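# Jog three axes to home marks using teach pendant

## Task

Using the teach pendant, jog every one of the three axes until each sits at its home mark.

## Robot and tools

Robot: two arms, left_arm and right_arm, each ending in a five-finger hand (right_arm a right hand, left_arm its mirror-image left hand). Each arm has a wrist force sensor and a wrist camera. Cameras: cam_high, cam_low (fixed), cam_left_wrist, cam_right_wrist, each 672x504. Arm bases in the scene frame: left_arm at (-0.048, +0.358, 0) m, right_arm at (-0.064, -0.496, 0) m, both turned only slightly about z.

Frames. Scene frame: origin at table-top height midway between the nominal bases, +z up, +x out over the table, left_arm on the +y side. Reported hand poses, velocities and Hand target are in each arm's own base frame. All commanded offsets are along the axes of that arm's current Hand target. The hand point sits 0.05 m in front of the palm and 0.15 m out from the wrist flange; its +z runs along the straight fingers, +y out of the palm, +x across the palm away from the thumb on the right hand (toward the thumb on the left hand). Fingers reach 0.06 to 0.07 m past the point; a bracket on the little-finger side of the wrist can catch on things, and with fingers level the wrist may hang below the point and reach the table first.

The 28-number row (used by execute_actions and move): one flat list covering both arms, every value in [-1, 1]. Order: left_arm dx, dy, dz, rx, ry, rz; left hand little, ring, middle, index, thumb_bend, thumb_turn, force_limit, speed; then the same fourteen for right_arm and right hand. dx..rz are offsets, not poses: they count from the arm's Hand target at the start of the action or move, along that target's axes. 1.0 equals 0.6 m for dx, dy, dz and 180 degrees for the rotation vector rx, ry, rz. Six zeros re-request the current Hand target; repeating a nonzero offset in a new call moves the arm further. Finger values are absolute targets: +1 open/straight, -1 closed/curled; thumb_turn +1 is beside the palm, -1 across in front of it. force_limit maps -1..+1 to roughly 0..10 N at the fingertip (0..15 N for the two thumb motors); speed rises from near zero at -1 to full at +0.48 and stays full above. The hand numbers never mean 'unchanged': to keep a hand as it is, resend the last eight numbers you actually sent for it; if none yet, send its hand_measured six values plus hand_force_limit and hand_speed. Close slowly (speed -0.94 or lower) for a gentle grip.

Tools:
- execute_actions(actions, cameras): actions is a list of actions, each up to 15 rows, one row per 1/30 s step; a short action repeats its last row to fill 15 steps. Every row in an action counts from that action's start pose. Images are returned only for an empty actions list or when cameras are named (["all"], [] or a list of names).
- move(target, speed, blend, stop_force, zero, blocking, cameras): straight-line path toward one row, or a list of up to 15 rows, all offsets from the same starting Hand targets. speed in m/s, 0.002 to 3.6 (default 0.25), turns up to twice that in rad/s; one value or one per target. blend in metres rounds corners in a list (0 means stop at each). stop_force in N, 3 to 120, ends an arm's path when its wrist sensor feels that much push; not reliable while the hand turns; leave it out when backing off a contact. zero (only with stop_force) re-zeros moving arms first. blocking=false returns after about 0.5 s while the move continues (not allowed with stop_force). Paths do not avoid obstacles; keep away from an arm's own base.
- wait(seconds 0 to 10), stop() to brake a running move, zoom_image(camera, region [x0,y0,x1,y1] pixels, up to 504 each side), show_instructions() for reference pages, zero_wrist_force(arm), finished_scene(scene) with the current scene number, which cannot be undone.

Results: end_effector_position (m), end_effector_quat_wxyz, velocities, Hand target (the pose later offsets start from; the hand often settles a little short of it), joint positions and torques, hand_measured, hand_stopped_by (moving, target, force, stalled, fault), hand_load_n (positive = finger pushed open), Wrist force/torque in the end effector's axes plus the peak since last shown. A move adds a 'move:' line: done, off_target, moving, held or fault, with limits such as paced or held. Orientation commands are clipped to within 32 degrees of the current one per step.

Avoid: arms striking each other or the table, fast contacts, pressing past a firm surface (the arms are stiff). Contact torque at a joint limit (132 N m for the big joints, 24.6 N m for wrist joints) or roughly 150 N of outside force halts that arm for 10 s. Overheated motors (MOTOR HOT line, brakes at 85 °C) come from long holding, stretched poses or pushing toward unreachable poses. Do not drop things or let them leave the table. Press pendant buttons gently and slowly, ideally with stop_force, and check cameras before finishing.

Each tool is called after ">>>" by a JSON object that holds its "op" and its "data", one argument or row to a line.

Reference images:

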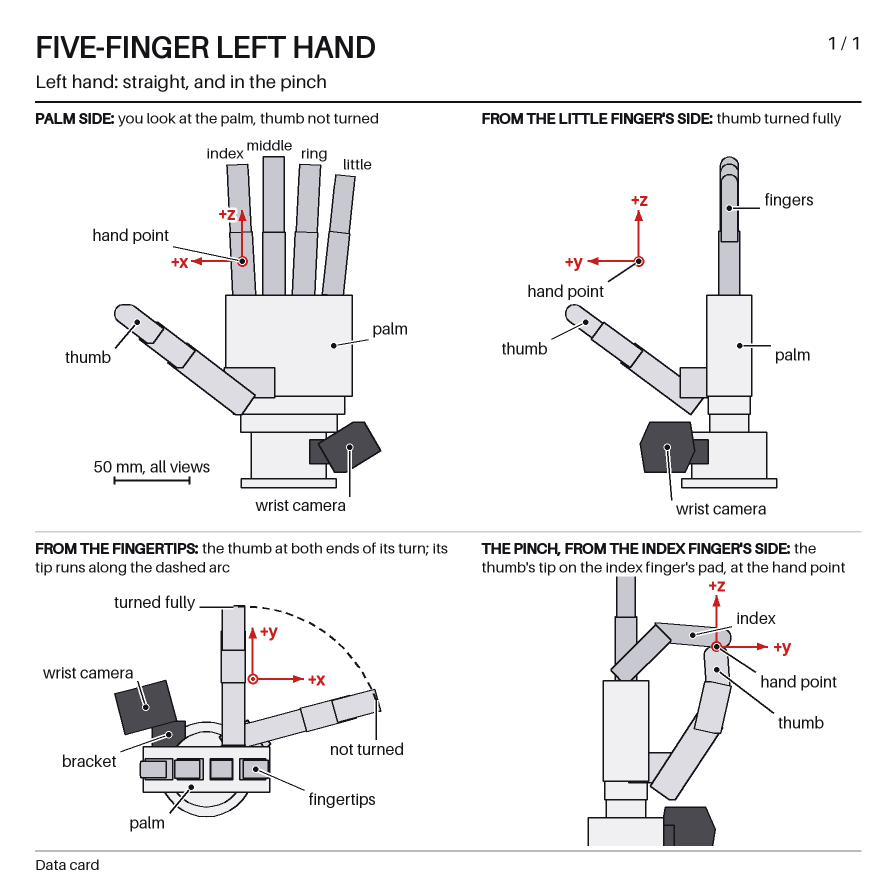

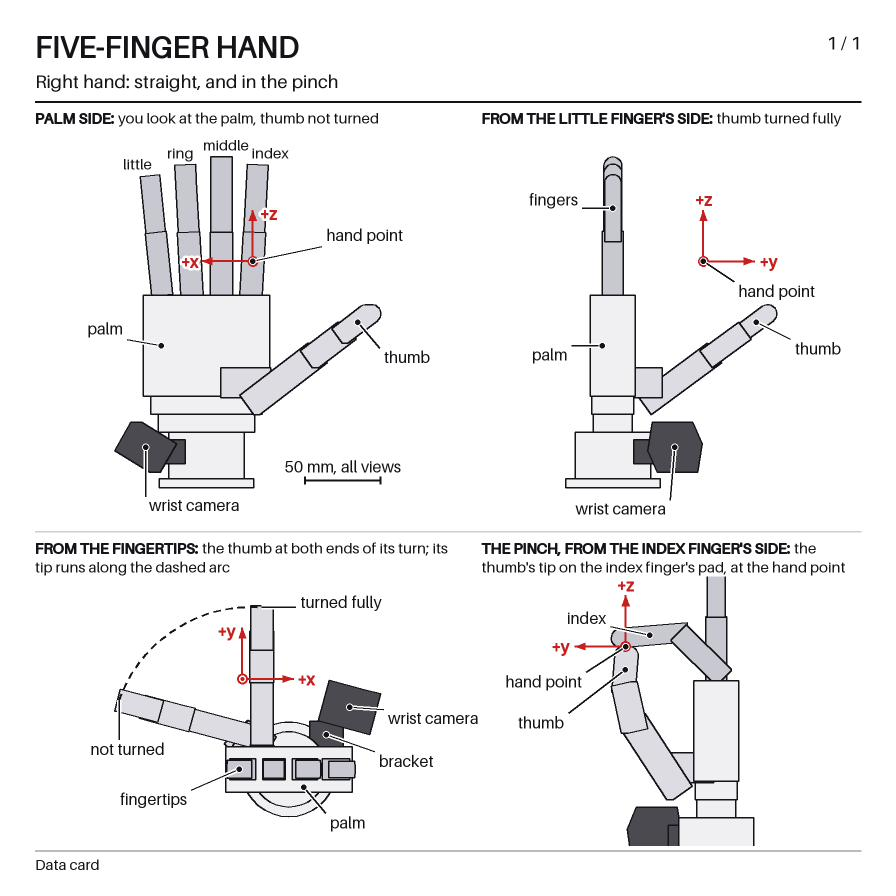

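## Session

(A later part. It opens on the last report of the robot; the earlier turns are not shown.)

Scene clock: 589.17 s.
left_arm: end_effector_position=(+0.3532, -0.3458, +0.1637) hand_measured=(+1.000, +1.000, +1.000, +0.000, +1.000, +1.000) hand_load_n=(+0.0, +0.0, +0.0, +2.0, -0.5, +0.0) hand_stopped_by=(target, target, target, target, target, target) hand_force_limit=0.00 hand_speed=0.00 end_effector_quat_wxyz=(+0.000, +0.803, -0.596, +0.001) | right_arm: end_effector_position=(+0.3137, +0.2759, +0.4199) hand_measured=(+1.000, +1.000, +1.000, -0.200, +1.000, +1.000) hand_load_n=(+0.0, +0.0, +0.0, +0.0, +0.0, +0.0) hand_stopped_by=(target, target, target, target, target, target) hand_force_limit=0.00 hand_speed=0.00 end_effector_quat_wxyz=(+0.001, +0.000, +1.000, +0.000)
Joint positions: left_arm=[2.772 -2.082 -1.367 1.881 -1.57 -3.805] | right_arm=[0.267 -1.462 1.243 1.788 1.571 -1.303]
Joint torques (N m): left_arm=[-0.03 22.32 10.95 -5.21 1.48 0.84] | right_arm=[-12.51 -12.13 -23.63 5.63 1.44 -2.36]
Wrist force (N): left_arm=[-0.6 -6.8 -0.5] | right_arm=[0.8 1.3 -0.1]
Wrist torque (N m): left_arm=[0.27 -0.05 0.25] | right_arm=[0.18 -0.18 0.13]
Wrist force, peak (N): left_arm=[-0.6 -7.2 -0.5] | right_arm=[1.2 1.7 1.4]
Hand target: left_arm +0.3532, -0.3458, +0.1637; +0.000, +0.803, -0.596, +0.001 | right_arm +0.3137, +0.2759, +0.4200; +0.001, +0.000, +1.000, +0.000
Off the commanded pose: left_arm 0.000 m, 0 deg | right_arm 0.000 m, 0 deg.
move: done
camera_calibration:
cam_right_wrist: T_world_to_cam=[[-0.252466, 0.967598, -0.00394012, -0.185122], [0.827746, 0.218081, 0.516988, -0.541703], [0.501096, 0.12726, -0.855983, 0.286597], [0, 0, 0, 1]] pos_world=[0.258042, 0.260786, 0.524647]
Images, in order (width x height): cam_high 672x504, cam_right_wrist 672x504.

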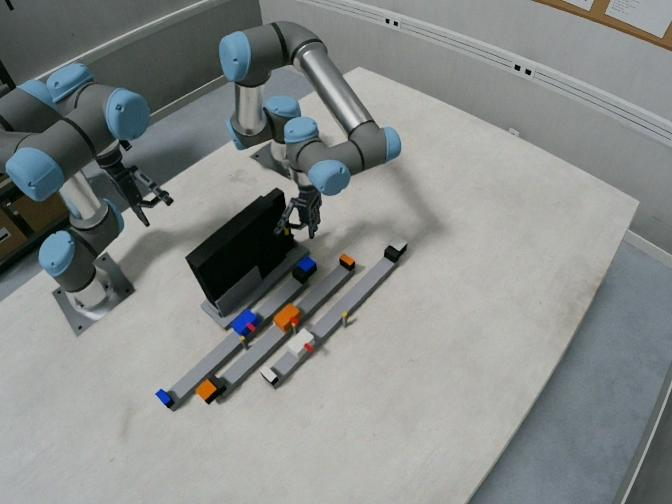

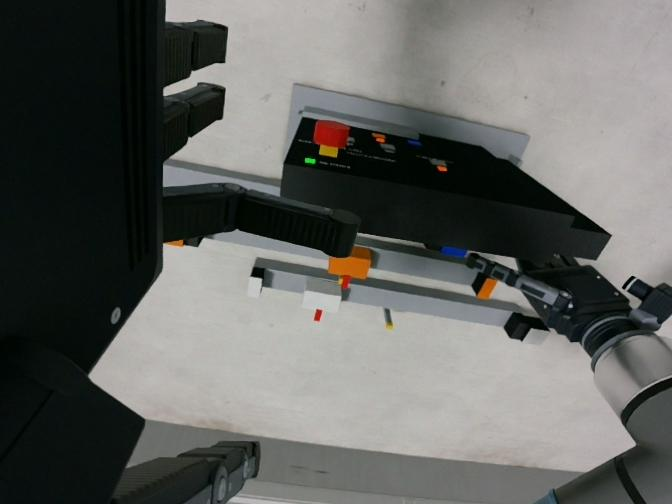

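>>> {"op": "move", "data": {
  "target": [
    [0,0,0,0,0,0,1,1,1,0,1,1,0,0,0.1895,0.0402,0.2833,0,0,0,1,1,1,-0.2,1,1,0,0],
    [0,0,0,0,0,0,1,1,1,0,1,1,0,0,0.0035,0.0468,0.464,-0.1015,-0.121,0.546,1,1,1,-0.2,1,1,0,0]
  ],
  "speed": 0.25,
  "cameras": ["cam_right_wrist"]
}}

Scene clock: 610.80 s.
left_arm: end_effector_position=(+0.3532, -0.3458, +0.1637) hand_measured=(+1.000, +1.000, +1.000, +0.000, +1.000, +1.000) hand_load_n=(+0.0, +0.0, +0.0, +2.5, +0.0, +0.0) hand_stopped_by=(target, target, target, target, target, target) hand_force_limit=0.00 hand_speed=0.00 end_effector_quat_wxyz=(+0.000, +0.803, -0.596, +0.001) | right_arm: end_effector_position=(+0.3120, +0.3040, +0.1416) hand_measured=(+1.000, +1.000, +1.000, -0.200, +1.000, +1.000) hand_load_n=(+0.0, +0.0, +0.0, +0.0, +0.0, +0.0) hand_stopped_by=(target, target, target, target, target, target) hand_force_limit=0.00 hand_speed=0.00 end_effector_quat_wxyz=(+0.166, +0.748, +0.627, +0.140)
Joint positions: left_arm=[2.772 -2.082 -1.367 1.881 -1.57 -3.805] | right_arm=[0.813 -1.257 1.789 0.786 1.932 0.942]
Joint torques (N m): left_arm=[-1.82 23.44 11.35 -5.2 1.17 0.63] | right_arm=[10.03 -19.07 -21.93 5.05 2.18 2.35]
Wrist force (N): left_arm=[-0.8 -6.8 -0.6] | right_arm=[1.0 1.4 1.0]
Wrist torque (N m): left_arm=[0.28 -0.03 0.25] | right_arm=[0.00 -0.21 0.10]
Wrist force, peak (N): left_arm=[-0.7 -7.3 -0.1] | right_arm=[1.2 1.7 1.2]
Hand target: left_arm +0.3532, -0.3458, +0.1637; +0.000, +0.803, -0.596, +0.001 | right_arm +0.3120, +0.3040, +0.1416; +0.166, +0.748, +0.627, +0.140
Off the commanded pose: left_arm 0.000 m, 0 deg | right_arm 0.000 m, 0 deg.
move: done
camera_calibration:
cam_right_wrist: T_world_to_cam=[[0.908725, 0.0955419, 0.406314, -0.369121], [-0.16465, -0.812459, 0.559286, 0.214393], [0.383548, -0.575136, -0.722571, 0.276892], [0, 0, 0, 1]] pos_world=[0.264528, 0.368703, 0.230146]
Images, in order (width x height): cam_right_wrist 672x504.

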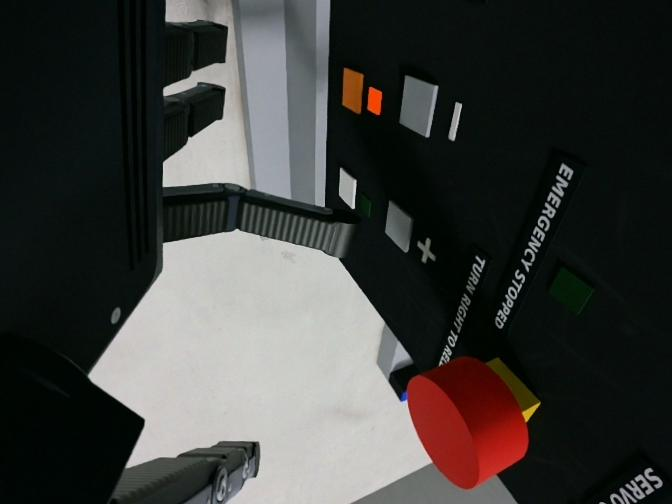

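>>> {"op": "move", "data": {
  "target": [0,0,0,0,0,0,1,1,1,0,1,1,0,0,0.0058,0.0296,0.0138,0,0,0,1,1,1,-0.2,1,1,0,0],
  "speed": 0.04,
  "cameras": []
}}

>>> {"op": "wait", "data": {
  "seconds": 0.25,
  "cameras": []
}}

>>> {"op": "move", "data": {
  "target": [0,0,0,0,0,0,1,1,1,0,1,1,0,0,-0.0058,-0.0296,-0.0138,0,0,0,1,1,1,-0.2,1,1,0,0],
  "speed": 0.1,
  "cameras": ["cam_high","cam_left_wrist"]
}}

>>> {"op": "zoom_image", "data": {
  "camera": "cam_left_wrist",
  "region": [530, 340, 610, 420]
}}

>>> {"op": "zoom_image", "data": {
  "camera": "cam_high",
  "region": [270, 270, 340, 340]
}}

Scene clock: 616.90 s.
left_arm: end_effector_position=(+0.3532, -0.3458, +0.1637) hand_measured=(+1.000, +1.000, +1.000, +0.000, +1.000, +1.000) hand_load_n=(+0.5, +0.0, +0.0, +2.0, +0.0, +0.0) hand_stopped_by=(target, target, target, target, target, target) hand_force_limit=0.00 hand_speed=0.00 end_effector_quat_wxyz=(+0.000, +0.803, -0.596, +0.001) | right_arm: end_effector_position=(+0.3317, +0.3040, +0.1416) hand_measured=(+1.000, +1.000, +1.000, -0.200, +1.000, +1.000) hand_load_n=(+0.0, +0.0, +0.0, -0.5, +0.0, +0.0) hand_stopped_by=(target, target, target, target, target, target) hand_force_limit=0.00 hand_speed=0.00 end_effector_quat_wxyz=(+0.166, +0.748, +0.627, +0.140)
Joint positions: left_arm=[2.772 -2.082 -1.367 1.881 -1.57 -3.805] | right_arm=[0.776 -1.241 1.763 0.783 1.923 0.904]
Joint torques (N m): left_arm=[-1.59 22.8 12.33 -5.14 1.13 0.75] | right_arm=[-14.24 -19.3 -24.88 -1.62 -0.1 -2.32]
Wrist force (N): left_arm=[-0.8 -6.7 -0.6] | right_arm=[0.3 -2.0 -0.2]
Wrist torque (N m): left_arm=[0.30 -0.03 0.24] | right_arm=[-0.02 -0.20 0.19]
Wrist force, peak (N): left_arm=[-0.9 -7.1 -0.8] | right_arm=[1.4 2.1 0.8]
Hand target: left_arm +0.3532, -0.3458, +0.1637; +0.000, +0.803, -0.596, +0.001 | right_arm +0.3319, +0.3040, +0.1416; +0.166, +0.748, +0.627, +0.140
Off the commanded pose: left_arm 0.000 m, 0 deg | right_arm 0.000 m, 0 deg.
move: done
No camera images: "cameras" was empty.

Scene clock: 617.17 s.
left_arm: end_effector_position=(+0.3532, -0.3458, +0.1637) hand_measured=(+1.000, +1.000, +1.000, +0.000, +1.000, +1.000) hand_load_n=(+0.0, +0.0, +0.0, +2.0, +0.0, +0.0) hand_stopped_by=(target, target, target, target, target, target) hand_force_limit=0.00 hand_speed=0.00 end_effector_quat_wxyz=(+0.000, +0.803, -0.596, +0.001) | right_arm: end_effector_position=(+0.3319, +0.3040, +0.1416) hand_measured=(+1.000, +1.000, +1.000, -0.200, +1.000, +1.000) hand_load_n=(+0.0, +0.0, +0.0, -1.0, +0.0, +0.0) hand_stopped_by=(target, target, target, target, target, target) hand_force_limit=0.00 hand_speed=0.00 end_effector_quat_wxyz=(+0.166, +0.748, +0.627, +0.140)
Joint positions: left_arm=[2.772 -2.082 -1.367 1.881 -1.57 -3.805] | right_arm=[0.775 -1.241 1.762 0.783 1.922 0.904]
Joint torques (N m): left_arm=[-1.9 22.41 11.6 -5.21 1.09 0.58] | right_arm=[-14.44 -20.56 -25.49 -1.88 0.29 -2.6]
Wrist force (N): left_arm=[-0.8 -6.7 -0.6] | right_arm=[-0.7 -5.0 -1.3]
Wrist torque (N m): left_arm=[0.29 -0.02 0.24] | right_arm=[0.00 -0.16 0.15]
Wrist force, peak (N): left_arm=[-1.0 -7.1 -0.8] | right_arm=[-0.2 -5.4 -1.4]
Hand target: left_arm +0.3532, -0.3458, +0.1637; +0.000, +0.803, -0.596, +0.001 | right_arm +0.3319, +0.3040, +0.1416; +0.166, +0.748, +0.627, +0.140
Off the commanded pose: left_arm 0.000 m, 0 deg | right_arm 0.000 m, 0 deg.
wait: 0.27 s; at rest by 0.17 s
No camera images: "cameras" was empty.

Scene clock: 618.10 s.
left_arm: end_effector_position=(+0.3532, -0.3458, +0.1637) hand_measured=(+1.000, +1.000, +1.000, +0.000, +1.000, +1.000) hand_load_n=(+0.0, +0.0, +0.0, +2.5, +0.0, +0.0) hand_stopped_by=(target, target, target, target, target, target) hand_force_limit=0.00 hand_speed=0.00 end_effector_quat_wxyz=(+0.000, +0.803, -0.596, +0.001) | right_arm: end_effector_position=(+0.3122, +0.3040, +0.1416) hand_measured=(+1.000, +1.000, +1.000, -0.200, +1.000, +1.000) hand_load_n=(+0.0, +0.0, +0.0, +0.0, +0.0, +0.0) hand_stopped_by=(target, target, target, target, target, target) hand_force_limit=0.00 hand_speed=0.00 end_effector_quat_wxyz=(+0.166, +0.748, +0.627, +0.140)
Joint positions: left_arm=[2.772 -2.082 -1.367 1.881 -1.57 -3.805] | right_arm=[0.813 -1.257 1.789 0.786 1.932 0.942]
Joint torques (N m): left_arm=[-1.24 22.9 11.37 -4.95 1.1 0.57] | right_arm=[9.99 -37.86 -10.28 4.93 2.22 2.52]
Wrist force (N): left_arm=[-0.8 -6.7 -0.4] | right_arm=[0.6 1.7 1.1]
Wrist torque (N m): left_arm=[0.28 -0.03 0.25] | right_arm=[0.04 -0.16 0.08]
Wrist force, peak (N): left_arm=[-0.8 -7.1 -0.7] | right_arm=[-0.3 -5.9 -1.5]
Hand target: left_arm +0.3532, -0.3458, +0.1637; +0.000, +0.803, -0.596, +0.001 | right_arm +0.3120, +0.3040, +0.1416; +0.166, +0.748, +0.627, +0.140
Off the commanded pose: left_arm 0.000 m, 0 deg | right_arm 0.000 m, 0 deg.
move: done
camera_calibration:
cam_left_wrist: T_world_to_cam=[[0.999954, -0.000246314, -0.0095921, -0.349737], [0.00470742, -0.858506, 0.512783, -0.381348], [-0.00836118, -0.512804, -0.858465, 0.0790594], [0, 0, 0, 1]] pos_world=[0.352177, -0.286934, 0.260064]
Images, in order (width x height): cam_high 672x504, cam_left_wrist 672x504.

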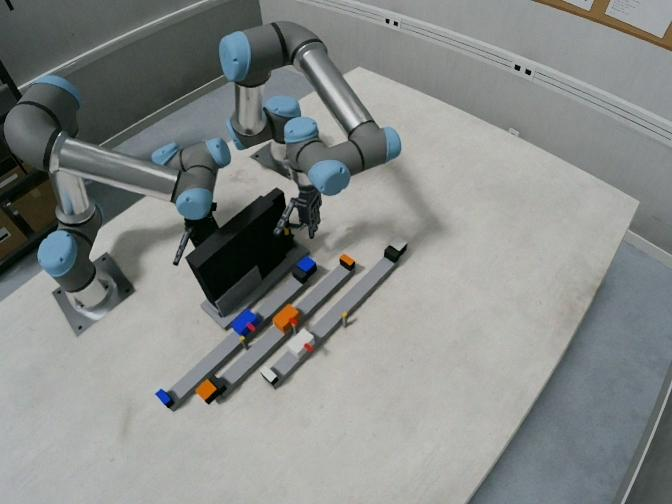

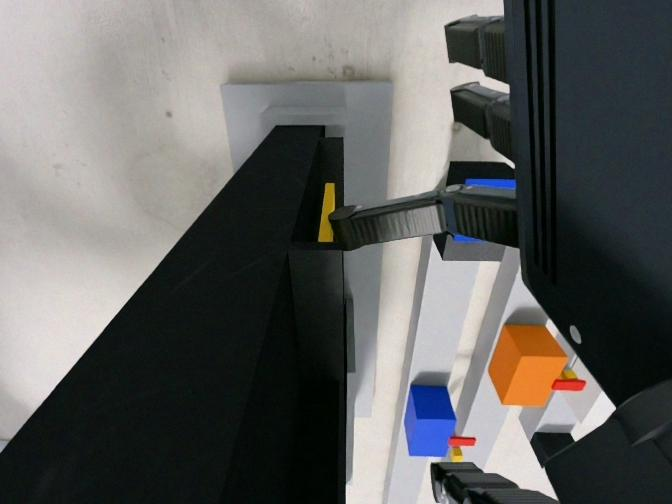

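Scaled by 6.300.

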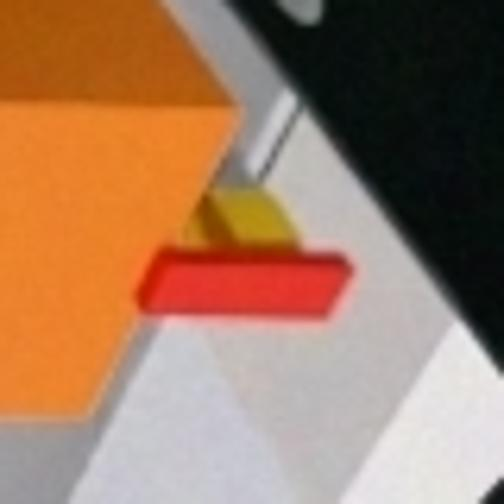

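Scaled by 7.200.

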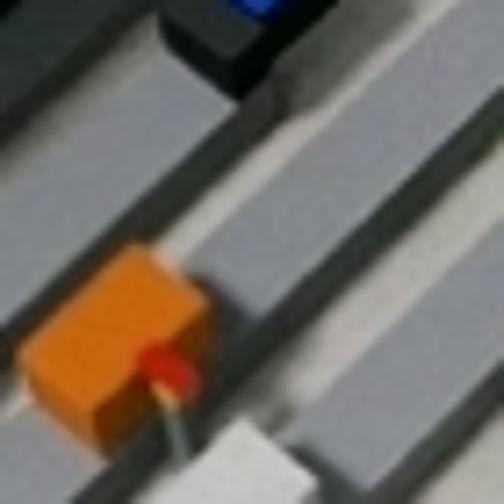

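>>> {"op": "move", "data": {
  "target": [
    [0,0,0,0,0,0,1,1,1,0,1,1,0,0,0.0058,0.0296,0.0138,0,0,0,1,1,1,-0.2,1,1,0,0],
    [0,0,0,0,0,0,1,1,1,0,1,1,0,0,0,0,0,0,0,0,1,1,1,-0.2,1,1,0,0]
  ],
  "speed": 0.04,
  "cameras": ["cam_high","cam_left_wrist"]
}}

>>> {"op": "zoom_image", "data": {
  "camera": "cam_left_wrist",
  "region": [530, 340, 610, 420]
}}

Scene clock: 625.90 s.
left_arm: end_effector_position=(+0.3532, -0.3458, +0.1637) hand_measured=(+1.000, +1.000, +1.000, +0.000, +1.000, +1.000) hand_load_n=(+0.0, +0.0, +0.0, +2.0, +0.0, +0.0) hand_stopped_by=(target, target, target, target, target, target) hand_force_limit=0.00 hand_speed=0.00 end_effector_quat_wxyz=(+0.000, +0.803, -0.596, +0.001) | right_arm: end_effector_position=(+0.3122, +0.3040, +0.1416) hand_measured=(+1.000, +1.000, +1.000, -0.200, +1.000, +1.000) hand_load_n=(+0.0, +0.0, +0.0, +0.0, +0.0, +0.0) hand_stopped_by=(target, target, target, target, target, target) hand_force_limit=0.00 hand_speed=0.00 end_effector_quat_wxyz=(+0.166, +0.748, +0.627, +0.140) end_effector_velocity=(-0.002, +0.000, +0.000) end_effector_angular_velocity=(+0.000, +0.000, -0.001)
Joint positions: left_arm=[2.772 -2.082 -1.367 1.881 -1.57 -3.805] | right_arm=[0.813 -1.257 1.789 0.786 1.932 0.942]
Joint velocities: left_arm=[within noise] | right_arm=[0.004 -0.001 0.003 0 0.001 0.005]
Joint torques (N m): left_arm=[-2.96 22.81 11.65 -5.14 1.17 0.54] | right_arm=[10.52 -36.87 -12.06 5.2 2.12 2.49]
Wrist force (N): left_arm=[-0.6 -6.8 -0.7] | right_arm=[0.9 1.8 0.9]
Wrist torque (N m): left_arm=[0.28 -0.05 0.25] | right_arm=[0.06 -0.20 0.10]
Wrist force, peak (N): left_arm=[-0.8 -7.1 -0.7] | right_arm=[1.2 2.1 1.2]
Hand target: left_arm +0.3532, -0.3458, +0.1637; +0.000, +0.803, -0.596, +0.001 | right_arm +0.3120, +0.3040, +0.1416; +0.166, +0.748, +0.627, +0.140
Off the commanded pose: left_arm 0.000 m, 0 deg | right_arm 0.000 m, 0 deg.
move: done
camera_calibration:
cam_left_wrist: T_world_to_cam=[[0.999954, -0.000246314, -0.0095921, -0.349737], [0.00470742, -0.858506, 0.512783, -0.381348], [-0.00836118, -0.512804, -0.858465, 0.0790594], [0, 0, 0, 1]] pos_world=[0.352177, -0.286934, 0.260064]
Images, in order (width x height): cam_high 672x504, cam_left_wrist 672x504.

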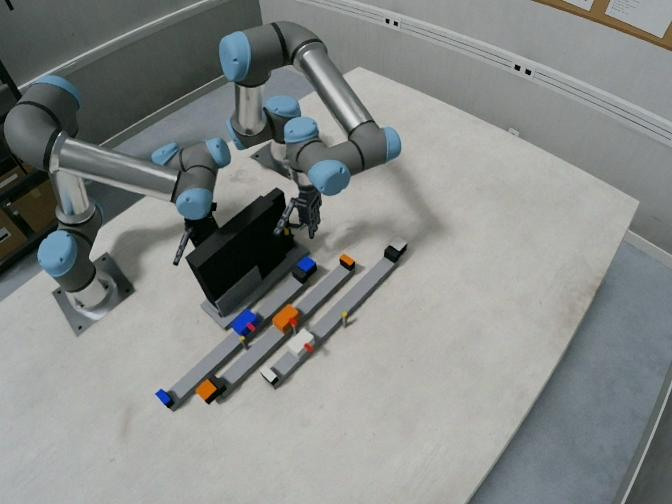

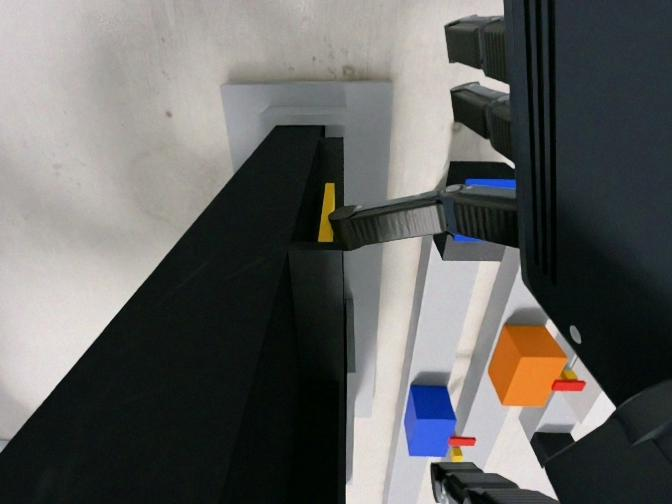

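Scaled by 6.300.

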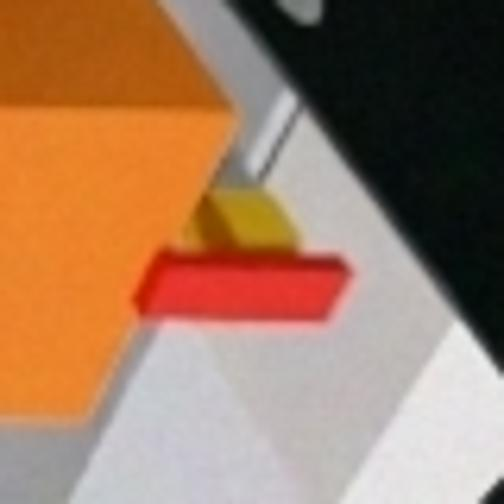

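>>> {"op": "move", "data": {
  "target": [
    [0,0,0,0,0,0,1,1,1,0,1,1,0,0,0.0662,-0.075,0.0048,0.0554,0.019,-0.0523,1,1,1,-0.2,1,1,0,0],
    [0,0,0,0,0,0,1,1,1,0,1,1,0,0,0.138,-0.0607,0.0518,0.0554,0.019,-0.0523,1,1,1,-0.2,1,1,0,0]
  ],
  "speed": 0.15,
  "blend": [0.01, 0],
  "cameras": ["cam_right_wrist"]
}}

>>> {"op": "zoom_image", "data": {
  "camera": "cam_right_wrist",
  "region": [280, 100, 480, 400]
}}

Scene clock: 649.97 s.
left_arm: end_effector_position=(+0.3532, -0.3458, +0.1637) hand_measured=(+1.000, +1.000, +1.000, +0.000, +1.000, +1.000) hand_load_n=(+0.0, +0.0, +0.0, +2.0, +0.0, +0.0) hand_stopped_by=(target, target, target, target, target, target) hand_force_limit=0.00 hand_speed=0.00 end_effector_quat_wxyz=(+0.000, +0.803, -0.596, +0.001) | right_arm: end_effector_position=(+0.3069, +0.3890, +0.0981) hand_measured=(+1.000, +1.000, +1.000, -0.200, +1.000, +1.000) hand_load_n=(+0.0, +0.0, +0.0, +0.0, +0.0, +0.0) hand_stopped_by=(target, target, target, target, target, target) hand_force_limit=0.00 hand_speed=0.00 end_effector_quat_wxyz=(+0.093, +0.701, +0.701, +0.093)
Joint positions: left_arm=[2.772 -2.082 -1.367 1.881 -1.57 -3.805] | right_arm=[0.863 -1.087 1.614 0.87 1.77 0.847]
Joint torques (N m): left_arm=[-3.44 22.76 10.67 -5.2 0.69 0.27] | right_arm=[9.84 -24.19 -22.86 5.25 -0.2 2.52]
Wrist force (N): left_arm=[-1.1 -6.8 -0.9] | right_arm=[0.5 1.1 0.7]
Wrist torque (N m): left_arm=[0.29 0.02 0.22] | right_arm=[0.01 -0.13 0.06]
Wrist force, peak (N): left_arm=[-0.8 -7.3 -0.6] | right_arm=[1.2 1.7 1.3]
Hand target: left_arm +0.3532, -0.3458, +0.1637; +0.000, +0.803, -0.596, +0.001 | right_arm +0.3070, +0.3891, +0.0981; +0.093, +0.701, +0.701, +0.093
Off the commanded pose: left_arm 0.000 m, 0 deg | right_arm 0.000 m, 0 deg.
move: done
camera_calibration:
cam_right_wrist: T_world_to_cam=[[0.935528, 0.251682, 0.247878, -0.408373], [0.0760231, -0.828705, 0.554499, 0.23978], [0.344975, -0.499904, -0.79441, 0.285992], [0, 0, 0, 1]] pos_world=[0.265156, 0.444456, 0.195465]
Images, in order (width x height): cam_right_wrist 672x504.

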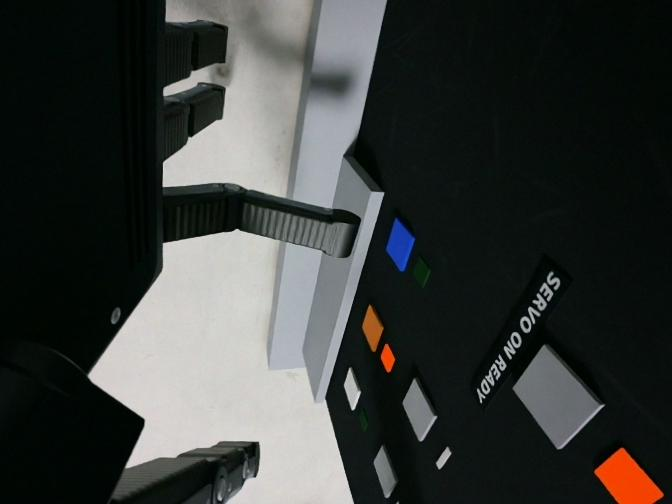

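Scaled by 1.680.

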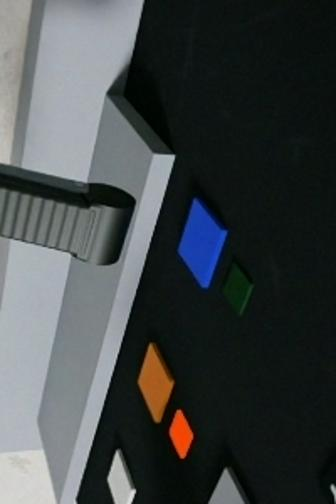

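>>> {"op": "move", "data": {
  "target": [0,0,0,0,0,0,1,1,1,0,1,1,0,0,0,0.0483,0.0129,0,0,0,1,1,1,-0.2,1,1,0,0],
  "speed": 0.015,
  "stop_force": 4,
  "cameras": ["cam_right_wrist"]
}}

>>> {"op": "move", "data": {
  "target": [0,0,0,0,0,0,1,1,1,0,1,1,0,0,0,-0.0322,-0.0086,0,0,0,1,1,1,-0.2,1,1,0,0],
  "speed": 0.1,
  "cameras": ["cam_right_wrist"]
}}

Scene clock: 660.47 s.
left_arm: end_effector_position=(+0.3532, -0.3458, +0.1637) hand_measured=(+1.000, +1.000, +1.000, +0.000, +1.000, +1.000) hand_load_n=(+0.0, +0.0, +0.0, +2.0, -0.5, +0.0) hand_stopped_by=(target, target, target, target, target, target) hand_force_limit=0.00 hand_speed=0.00 end_effector_quat_wxyz=(+0.000, +0.803, -0.596, +0.001) | right_arm: end_effector_position=(+0.3275, +0.3890, +0.0981) hand_measured=(+1.000, +1.000, +1.000, -0.200, +1.000, +1.000) hand_load_n=(+0.0, +0.0, +0.0, -0.5, -0.5, +0.0) hand_stopped_by=(target, target, target, target, target, target) hand_force_limit=0.00 hand_speed=0.00 end_effector_quat_wxyz=(+0.093, +0.701, +0.701, +0.093)
Joint positions: left_arm=[2.772 -2.082 -1.367 1.881 -1.57 -3.805] | right_arm=[0.828 -1.069 1.584 0.876 1.763 0.812]
Joint torques (N m): left_arm=[-2.71 23.62 12.02 -5.04 0.74 0.16] | right_arm=[8.91 -44.97 -10.76 -1.46 1.71 2.56]
Wrist force (N): left_arm=[-0.7 -6.8 -0.4] | right_arm=[1.1 -2.3 -0.3]
Wrist torque (N m): left_arm=[0.27 -0.03 0.24] | right_arm=[-0.04 -0.14 0.11]
Wrist force, peak (N): left_arm=[-0.9 -7.2 -0.6] | right_arm=[1.4 -12.6 -2.5]
Hand target: left_arm +0.3532, -0.3458, +0.1637; +0.000, +0.803, -0.596, +0.001 | right_arm +0.3275, +0.3890, +0.0981; +0.093, +0.701, +0.701, +0.093 (not the last commanded pose)
Off the commanded pose: left_arm 0.000 m, 0 deg | right_arm 0.009 m, 0 deg.
move: contact (right_arm)
camera_calibration:
cam_right_wrist: T_world_to_cam=[[0.935565, 0.251663, 0.247756, -0.427693], [0.0760431, -0.828655, 0.554571, 0.23822], [0.344869, -0.499997, -0.794398, 0.278841], [0, 0, 0, 1]] pos_world=[0.285856, 0.444456, 0.195365]
Images, in order (width x height): cam_right_wrist 672x504.

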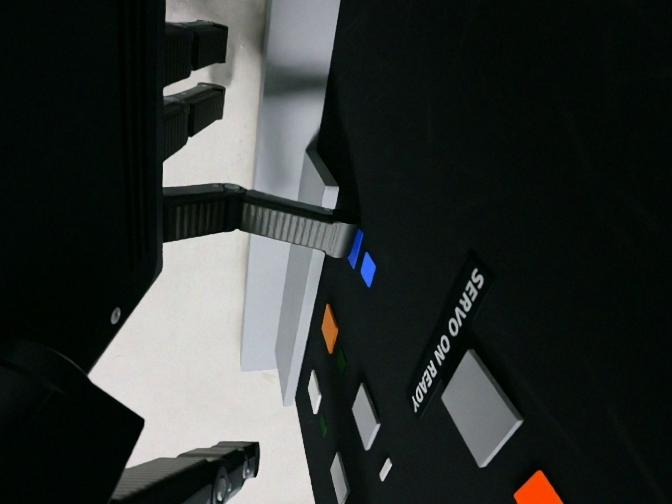

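Scene clock: 661.40 s.
left_arm: end_effector_position=(+0.3532, -0.3458, +0.1637) hand_measured=(+1.000, +1.000, +1.000, +0.000, +1.000, +1.000) hand_load_n=(+0.0, +0.0, +0.0, +2.0, +0.0, +0.0) hand_stopped_by=(target, target, target, target, target, target) hand_force_limit=0.00 hand_speed=0.00 end_effector_quat_wxyz=(+0.000, +0.803, -0.596, +0.001) | right_arm: end_effector_position=(+0.3078, +0.3891, +0.0981) hand_measured=(+1.000, +1.000, +1.000, -0.200, +1.000, +1.000) hand_load_n=(+0.0, +0.0, +0.0, +0.0, +0.0, +0.0) hand_stopped_by=(target, target, target, target, target, target) hand_force_limit=0.00 hand_speed=0.00 end_effector_quat_wxyz=(+0.093, +0.701, +0.701, +0.093)
Joint positions: left_arm=[2.772 -2.082 -1.367 1.881 -1.57 -3.805] | right_arm=[0.862 -1.086 1.613 0.87 1.769 0.846]
Joint torques (N m): left_arm=[-3.35 23.21 11.74 -5.1 0.79 0.21] | right_arm=[10.31 -44.58 -11.09 -0.86 1.93 2.52]
Wrist force (N): left_arm=[-0.9 -7.0 -0.8] | right_arm=[0.8 0.9 0.4]
Wrist torque (N m): left_arm=[0.25 -0.01 0.25] | right_arm=[-0.01 -0.16 0.08]
Wrist force, peak (N): left_arm=[-0.7 -7.3 -0.5] | right_arm=[1.2 -2.4 -0.1]
Hand target: left_arm +0.3532, -0.3458, +0.1637; +0.000, +0.803, -0.596, +0.001 | right_arm +0.3075, +0.3891, +0.0981; +0.093, +0.701, +0.701, +0.093
Off the commanded pose: left_arm 0.000 m, 0 deg | right_arm 0.000 m, 0 deg.
move: done
camera_calibration:
cam_right_wrist: T_world_to_cam=[[0.93556, 0.251719, 0.247719, -0.40921], [0.0761065, -0.828638, 0.554588, 0.23978], [0.344869, -0.499997, -0.794398, 0.28572], [0, 0, 0, 1]] pos_world=[0.266056, 0.444556, 0.195365]
Images, in order (width x height): cam_right_wrist 672x504.

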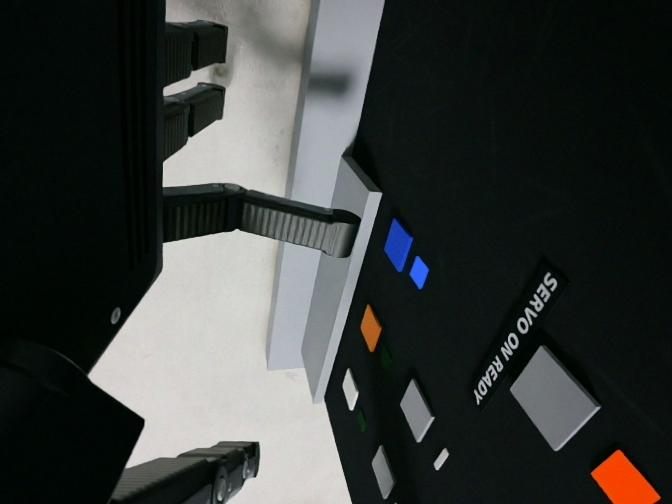

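>>> {"op": "move", "data": {
  "target": [0,0,0,0,0,0,1,1,1,0,1,1,0,0,-0.0683,0.0278,-0.0683,0,0,0,1,1,1,-0.2,1,1,0,0],
  "speed": 0.1,
  "cameras": ["cam_right_wrist","cam_left_wrist"]
}}

>>> {"op": "zoom_image", "data": {
  "camera": "cam_left_wrist",
  "region": [400, 370, 520, 490]
}}

Scene clock: 666.17 s.
left_arm: end_effector_position=(+0.3532, -0.3458, +0.1637) hand_measured=(+1.000, +1.000, +1.000, +0.000, +1.000, +1.000) hand_load_n=(+0.0, +0.0, +0.0, +2.5, +0.0, +0.0) hand_stopped_by=(target, target, target, target, target, target) hand_force_limit=0.00 hand_speed=0.00 end_effector_quat_wxyz=(+0.000, +0.803, -0.596, +0.001) | right_arm: end_effector_position=(+0.3129, +0.3482, +0.1418) hand_measured=(+1.000, +1.000, +1.000, -0.200, +1.000, +1.000) hand_load_n=(+0.0, +0.0, +0.0, +0.0, +0.0, +0.0) hand_stopped_by=(target, target, target, target, target, target) hand_force_limit=0.00 hand_speed=0.00 end_effector_quat_wxyz=(+0.093, +0.701, +0.701, +0.093)
Joint positions: left_arm=[2.772 -2.082 -1.367 1.881 -1.57 -3.805] | right_arm=[0.787 -1.213 1.673 0.923 1.756 0.771]
Joint torques (N m): left_arm=[-4.08 23.9 11.25 -5.07 0.75 0.01] | right_arm=[-12.8 -39.24 -10.85 5.16 -1.1 -2.37]
Wrist force (N): left_arm=[-1.0 -6.7 -0.5] | right_arm=[0.9 1.2 0.5]
Wrist torque (N m): left_arm=[0.29 0.00 0.23] | right_arm=[0.05 -0.17 0.21]
Wrist force, peak (N): left_arm=[-0.7 -7.3 -0.4] | right_arm=[0.7 1.6 0.7]
Hand target: left_arm +0.3532, -0.3458, +0.1637; +0.000, +0.803, -0.596, +0.001 | right_arm +0.3129, +0.3481, +0.1420; +0.093, +0.701, +0.701, +0.093
Off the commanded pose: left_arm 0.000 m, 0 deg | right_arm 0.000 m, 0 deg.
move: done
camera_calibration:
cam_left_wrist: T_world_to_cam=[[0.999954, -0.000246314, -0.0095921, -0.349737], [0.00470742, -0.858506, 0.512783, -0.381348], [-0.00836118, -0.512804, -0.858465, 0.0790594], [0, 0, 0, 1]] pos_world=[0.352177, -0.286934, 0.260064]
cam_right_wrist: T_world_to_cam=[[0.935565, 0.251663, 0.247756, -0.414499], [0.0760431, -0.828655, 0.554571, 0.181294], [0.344869, -0.499997, -0.794398, 0.298226], [0, 0, 0, 1]] pos_world=[0.271156, 0.403656, 0.239065]
Images, in order (width x height): cam_left_wrist 672x504, cam_right_wrist 672x504.

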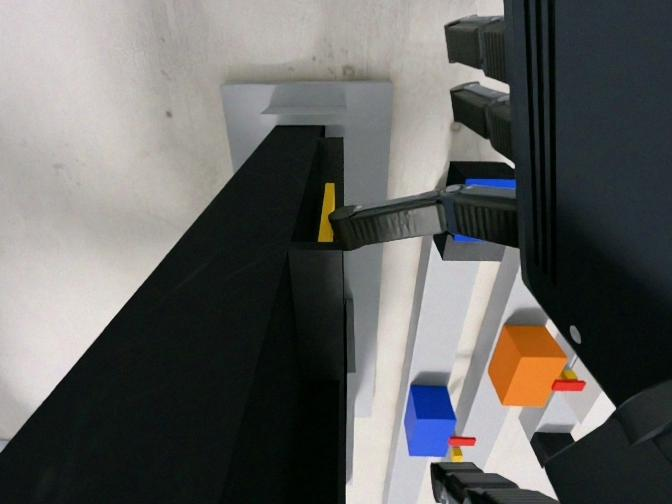

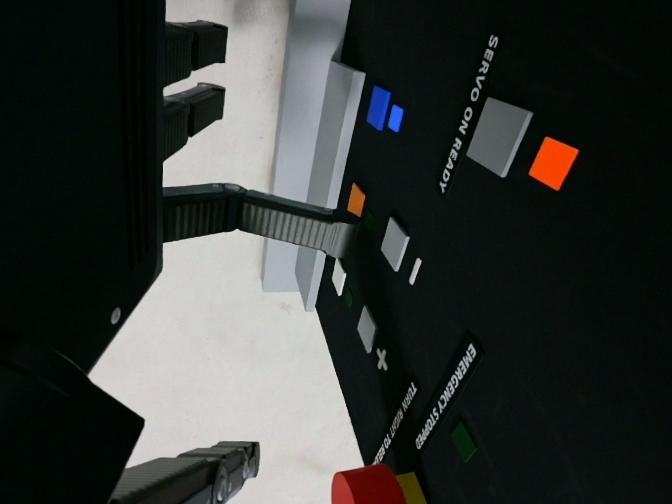

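Scaled by 4.200.

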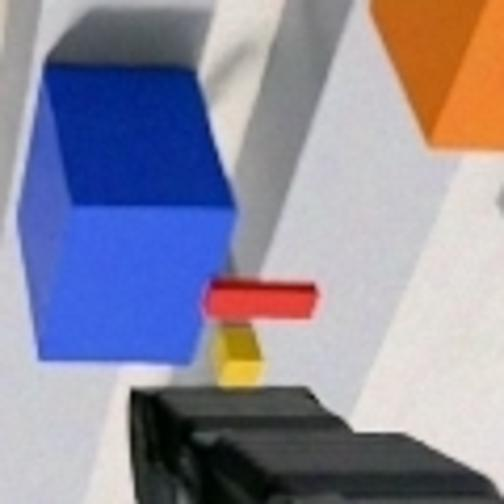

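>>> {"op": "move", "data": {
  "target": [0,0,0,0,0,0,1,1,1,0,1,1,0,0,0,0.0483,0.0129,0,0,0,1,1,1,-0.2,1,1,0,0],
  "speed": 0.01,
  "stop_force": 4,
  "cameras": ["cam_left_wrist"]
}}

>>> {"op": "wait", "data": {
  "seconds": 1,
  "cameras": ["cam_left_wrist"]
}}

>>> {"op": "move", "data": {
  "target": [0,0,0,0,0,0,1,1,1,0,1,1,0,0,0,-0.0322,-0.0086,0,0,0,1,1,1,-0.2,1,1,0,0],
  "speed": 0.1,
  "cameras": ["cam_left_wrist"]
}}

>>> {"op": "zoom_image", "data": {
  "camera": "cam_left_wrist",
  "region": [400, 370, 520, 490]
}}

Scene clock: 675.13 s.
left_arm: end_effector_position=(+0.3532, -0.3458, +0.1637) hand_measured=(+1.000, +1.000, +1.000, +0.000, +1.000, +1.000) hand_load_n=(+0.0, +0.0, +0.0, +2.0, +0.0, +0.0) hand_stopped_by=(target, target, target, target, target, target) hand_force_limit=0.00 hand_speed=0.00 end_effector_quat_wxyz=(+0.000, +0.803, -0.596, +0.001) | right_arm: end_effector_position=(+0.3303, +0.3480, +0.1420) hand_measured=(+1.000, +1.000, +1.000, -0.200, +1.000, +1.000) hand_load_n=(+0.0, +0.0, +0.0, -0.5, +0.0, +0.0) hand_stopped_by=(target, target, target, target, target, target) hand_force_limit=0.00 hand_speed=0.00 end_effector_quat_wxyz=(+0.093, +0.701, +0.701, +0.093)
Joint positions: left_arm=[2.772 -2.082 -1.367 1.881 -1.57 -3.805] | right_arm=[0.757 -1.196 1.647 0.927 1.75 0.74]
Joint torques (N m): left_arm=[-4.22 23.06 10.9 -4.82 0.61 -0.13] | right_arm=[7.95 -39.64 -12.01 -1.57 2.33 2.6]
Wrist force (N): left_arm=[-0.5 -6.9 -0.7] | right_arm=[1.0 -3.2 -0.6]
Wrist torque (N m): left_arm=[0.27 -0.07 0.26] | right_arm=[-0.02 -0.12 0.13]
Wrist force, peak (N): left_arm=[-0.8 -7.3 -0.5] | right_arm=[1.6 -10.3 -2.2]
Hand target: left_arm +0.3532, -0.3458, +0.1637; +0.000, +0.803, -0.596, +0.001 | right_arm +0.3303, +0.3480, +0.1420; +0.093, +0.701, +0.701, +0.093 (not the last commanded pose)
Off the commanded pose: left_arm 0.000 m, 0 deg | right_arm 0.013 m, 0 deg.
move: contact (right_arm)
camera_calibration:
cam_left_wrist: T_world_to_cam=[[0.999954, -0.000246314, -0.0095921, -0.349737], [0.00470742, -0.858506, 0.512783, -0.381348], [-0.00836118, -0.512804, -0.858465, 0.0790594], [0, 0, 0, 1]] pos_world=[0.352177, -0.286934, 0.260064]
Images, in order (width x height): cam_left_wrist 672x504.

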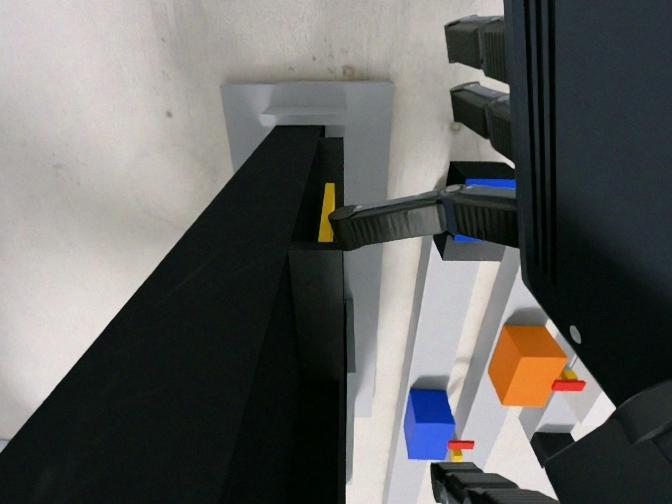

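Scene clock: 676.13 s.
left_arm: end_effector_position=(+0.3532, -0.3458, +0.1637) hand_measured=(+1.000, +1.000, +1.000, +0.000, +1.000, +1.000) hand_load_n=(+0.0, +0.0, +0.0, +2.0, +0.0, +0.0) hand_stopped_by=(target, target, target, target, target, target) hand_force_limit=0.00 hand_speed=0.00 end_effector_quat_wxyz=(+0.000, +0.803, -0.596, +0.001) | right_arm: end_effector_position=(+0.3303, +0.3480, +0.1420) hand_measured=(+1.000, +1.000, +1.000, -0.200, +1.000, +1.000) hand_load_n=(+0.0, +0.0, +0.0, -0.5, +0.0, +0.0) hand_stopped_by=(target, target, target, target, target, target) hand_force_limit=0.00 hand_speed=0.00 end_effector_quat_wxyz=(+0.093, +0.701, +0.701, +0.093)
Joint positions: left_arm=[2.772 -2.082 -1.367 1.881 -1.57 -3.805] | right_arm=[0.757 -1.196 1.647 0.927 1.75 0.74]
Joint torques (N m): left_arm=[-3.8 22.41 12.11 -4.86 0.79 -0.08] | right_arm=[9.28 -41.06 -11.9 -1.64 1.26 2.45]
Wrist force (N): left_arm=[-0.7 -6.8 -0.5] | right_arm=[1.0 -3.4 -0.7]
Wrist torque (N m): left_arm=[0.28 -0.04 0.25] | right_arm=[-0.04 -0.12 0.14]
Wrist force, peak (N): left_arm=[-0.7 -7.3 -0.6] | right_arm=[1.5 -3.5 -0.5]
Hand target: left_arm +0.3532, -0.3458, +0.1637; +0.000, +0.803, -0.596, +0.001 | right_arm +0.3303, +0.3480, +0.1420; +0.093, +0.701, +0.701, +0.093 (not the last commanded pose)
Off the commanded pose: left_arm 0.000 m, 0 deg | right_arm 0.013 m, 0 deg.
wait: 1.00 s; at rest by 0.17 s
camera_calibration:
cam_left_wrist: T_world_to_cam=[[0.999954, -0.000246314, -0.0095921, -0.349737], [0.00470742, -0.858506, 0.512783, -0.381348], [-0.00836118, -0.512804, -0.858465, 0.0790594], [0, 0, 0, 1]] pos_world=[0.352177, -0.286934, 0.260064]
Images, in order (width x height): cam_left_wrist 672x504.

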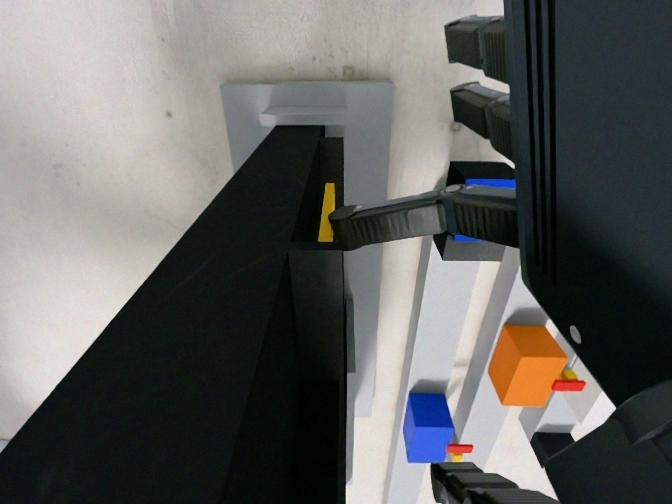

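Scene clock: 677.07 s.
left_arm: end_effector_position=(+0.3532, -0.3458, +0.1637) hand_measured=(+1.000, +1.000, +1.000, +0.000, +1.000, +1.000) hand_load_n=(+0.0, +0.0, +0.0, +2.0, +0.0, +0.0) hand_stopped_by=(target, target, target, target, target, target) hand_force_limit=0.00 hand_speed=0.00 end_effector_quat_wxyz=(+0.000, +0.803, -0.596, +0.001) | right_arm: end_effector_position=(+0.3106, +0.3481, +0.1420) hand_measured=(+1.000, +1.000, +1.000, -0.200, +1.000, +1.000) hand_load_n=(+0.0, +0.0, +0.0, +0.0, -0.5, +0.0) hand_stopped_by=(target, target, target, target, target, target) hand_force_limit=0.00 hand_speed=0.00 end_effector_quat_wxyz=(+0.093, +0.701, +0.701, +0.093)
Joint positions: left_arm=[2.772 -2.082 -1.367 1.881 -1.57 -3.805] | right_arm=[0.791 -1.215 1.676 0.923 1.757 0.774]
Joint torques (N m): left_arm=[-2.56 23.21 11.41 -4.83 0.48 -0.07] | right_arm=[9.19 -38.93 -10.51 -0.95 2.18 2.71]
Wrist force (N): left_arm=[-0.9 -7.0 -0.4] | right_arm=[1.0 1.3 0.6]
Wrist torque (N m): left_arm=[0.23 0.00 0.25] | right_arm=[0.07 -0.19 0.11]
Wrist force, peak (N): left_arm=[-0.7 -7.3 -0.4] | right_arm=[1.4 -3.0 -0.5]
Hand target: left_arm +0.3532, -0.3458, +0.1637; +0.000, +0.803, -0.596, +0.001 | right_arm +0.3103, +0.3481, +0.1420; +0.093, +0.701, +0.701, +0.093
Off the commanded pose: left_arm 0.000 m, 0 deg | right_arm 0.000 m, 0 deg.
move: done
camera_calibration:
cam_left_wrist: T_world_to_cam=[[0.999954, -0.000246314, -0.0095921, -0.349737], [0.00470742, -0.858506, 0.512783, -0.381348], [-0.00836118, -0.512804, -0.858465, 0.0790594], [0, 0, 0, 1]] pos_world=[0.352177, -0.286934, 0.260064]
Images, in order (width x height): cam_left_wrist 672x504.

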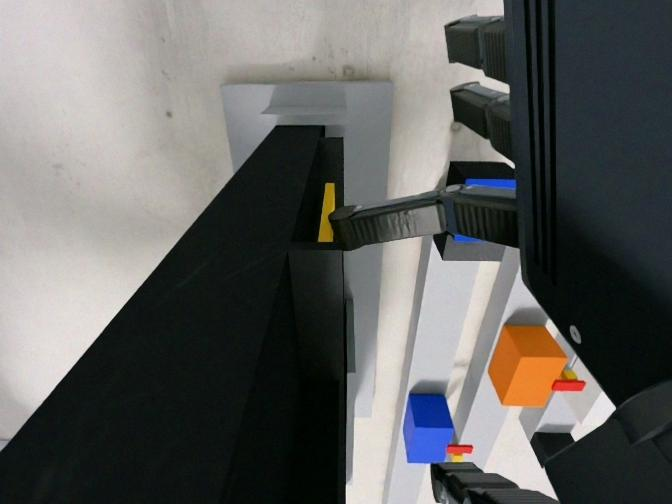

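Scaled by 4.200.

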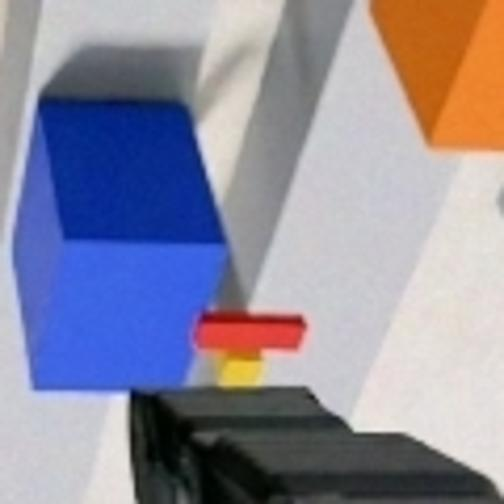

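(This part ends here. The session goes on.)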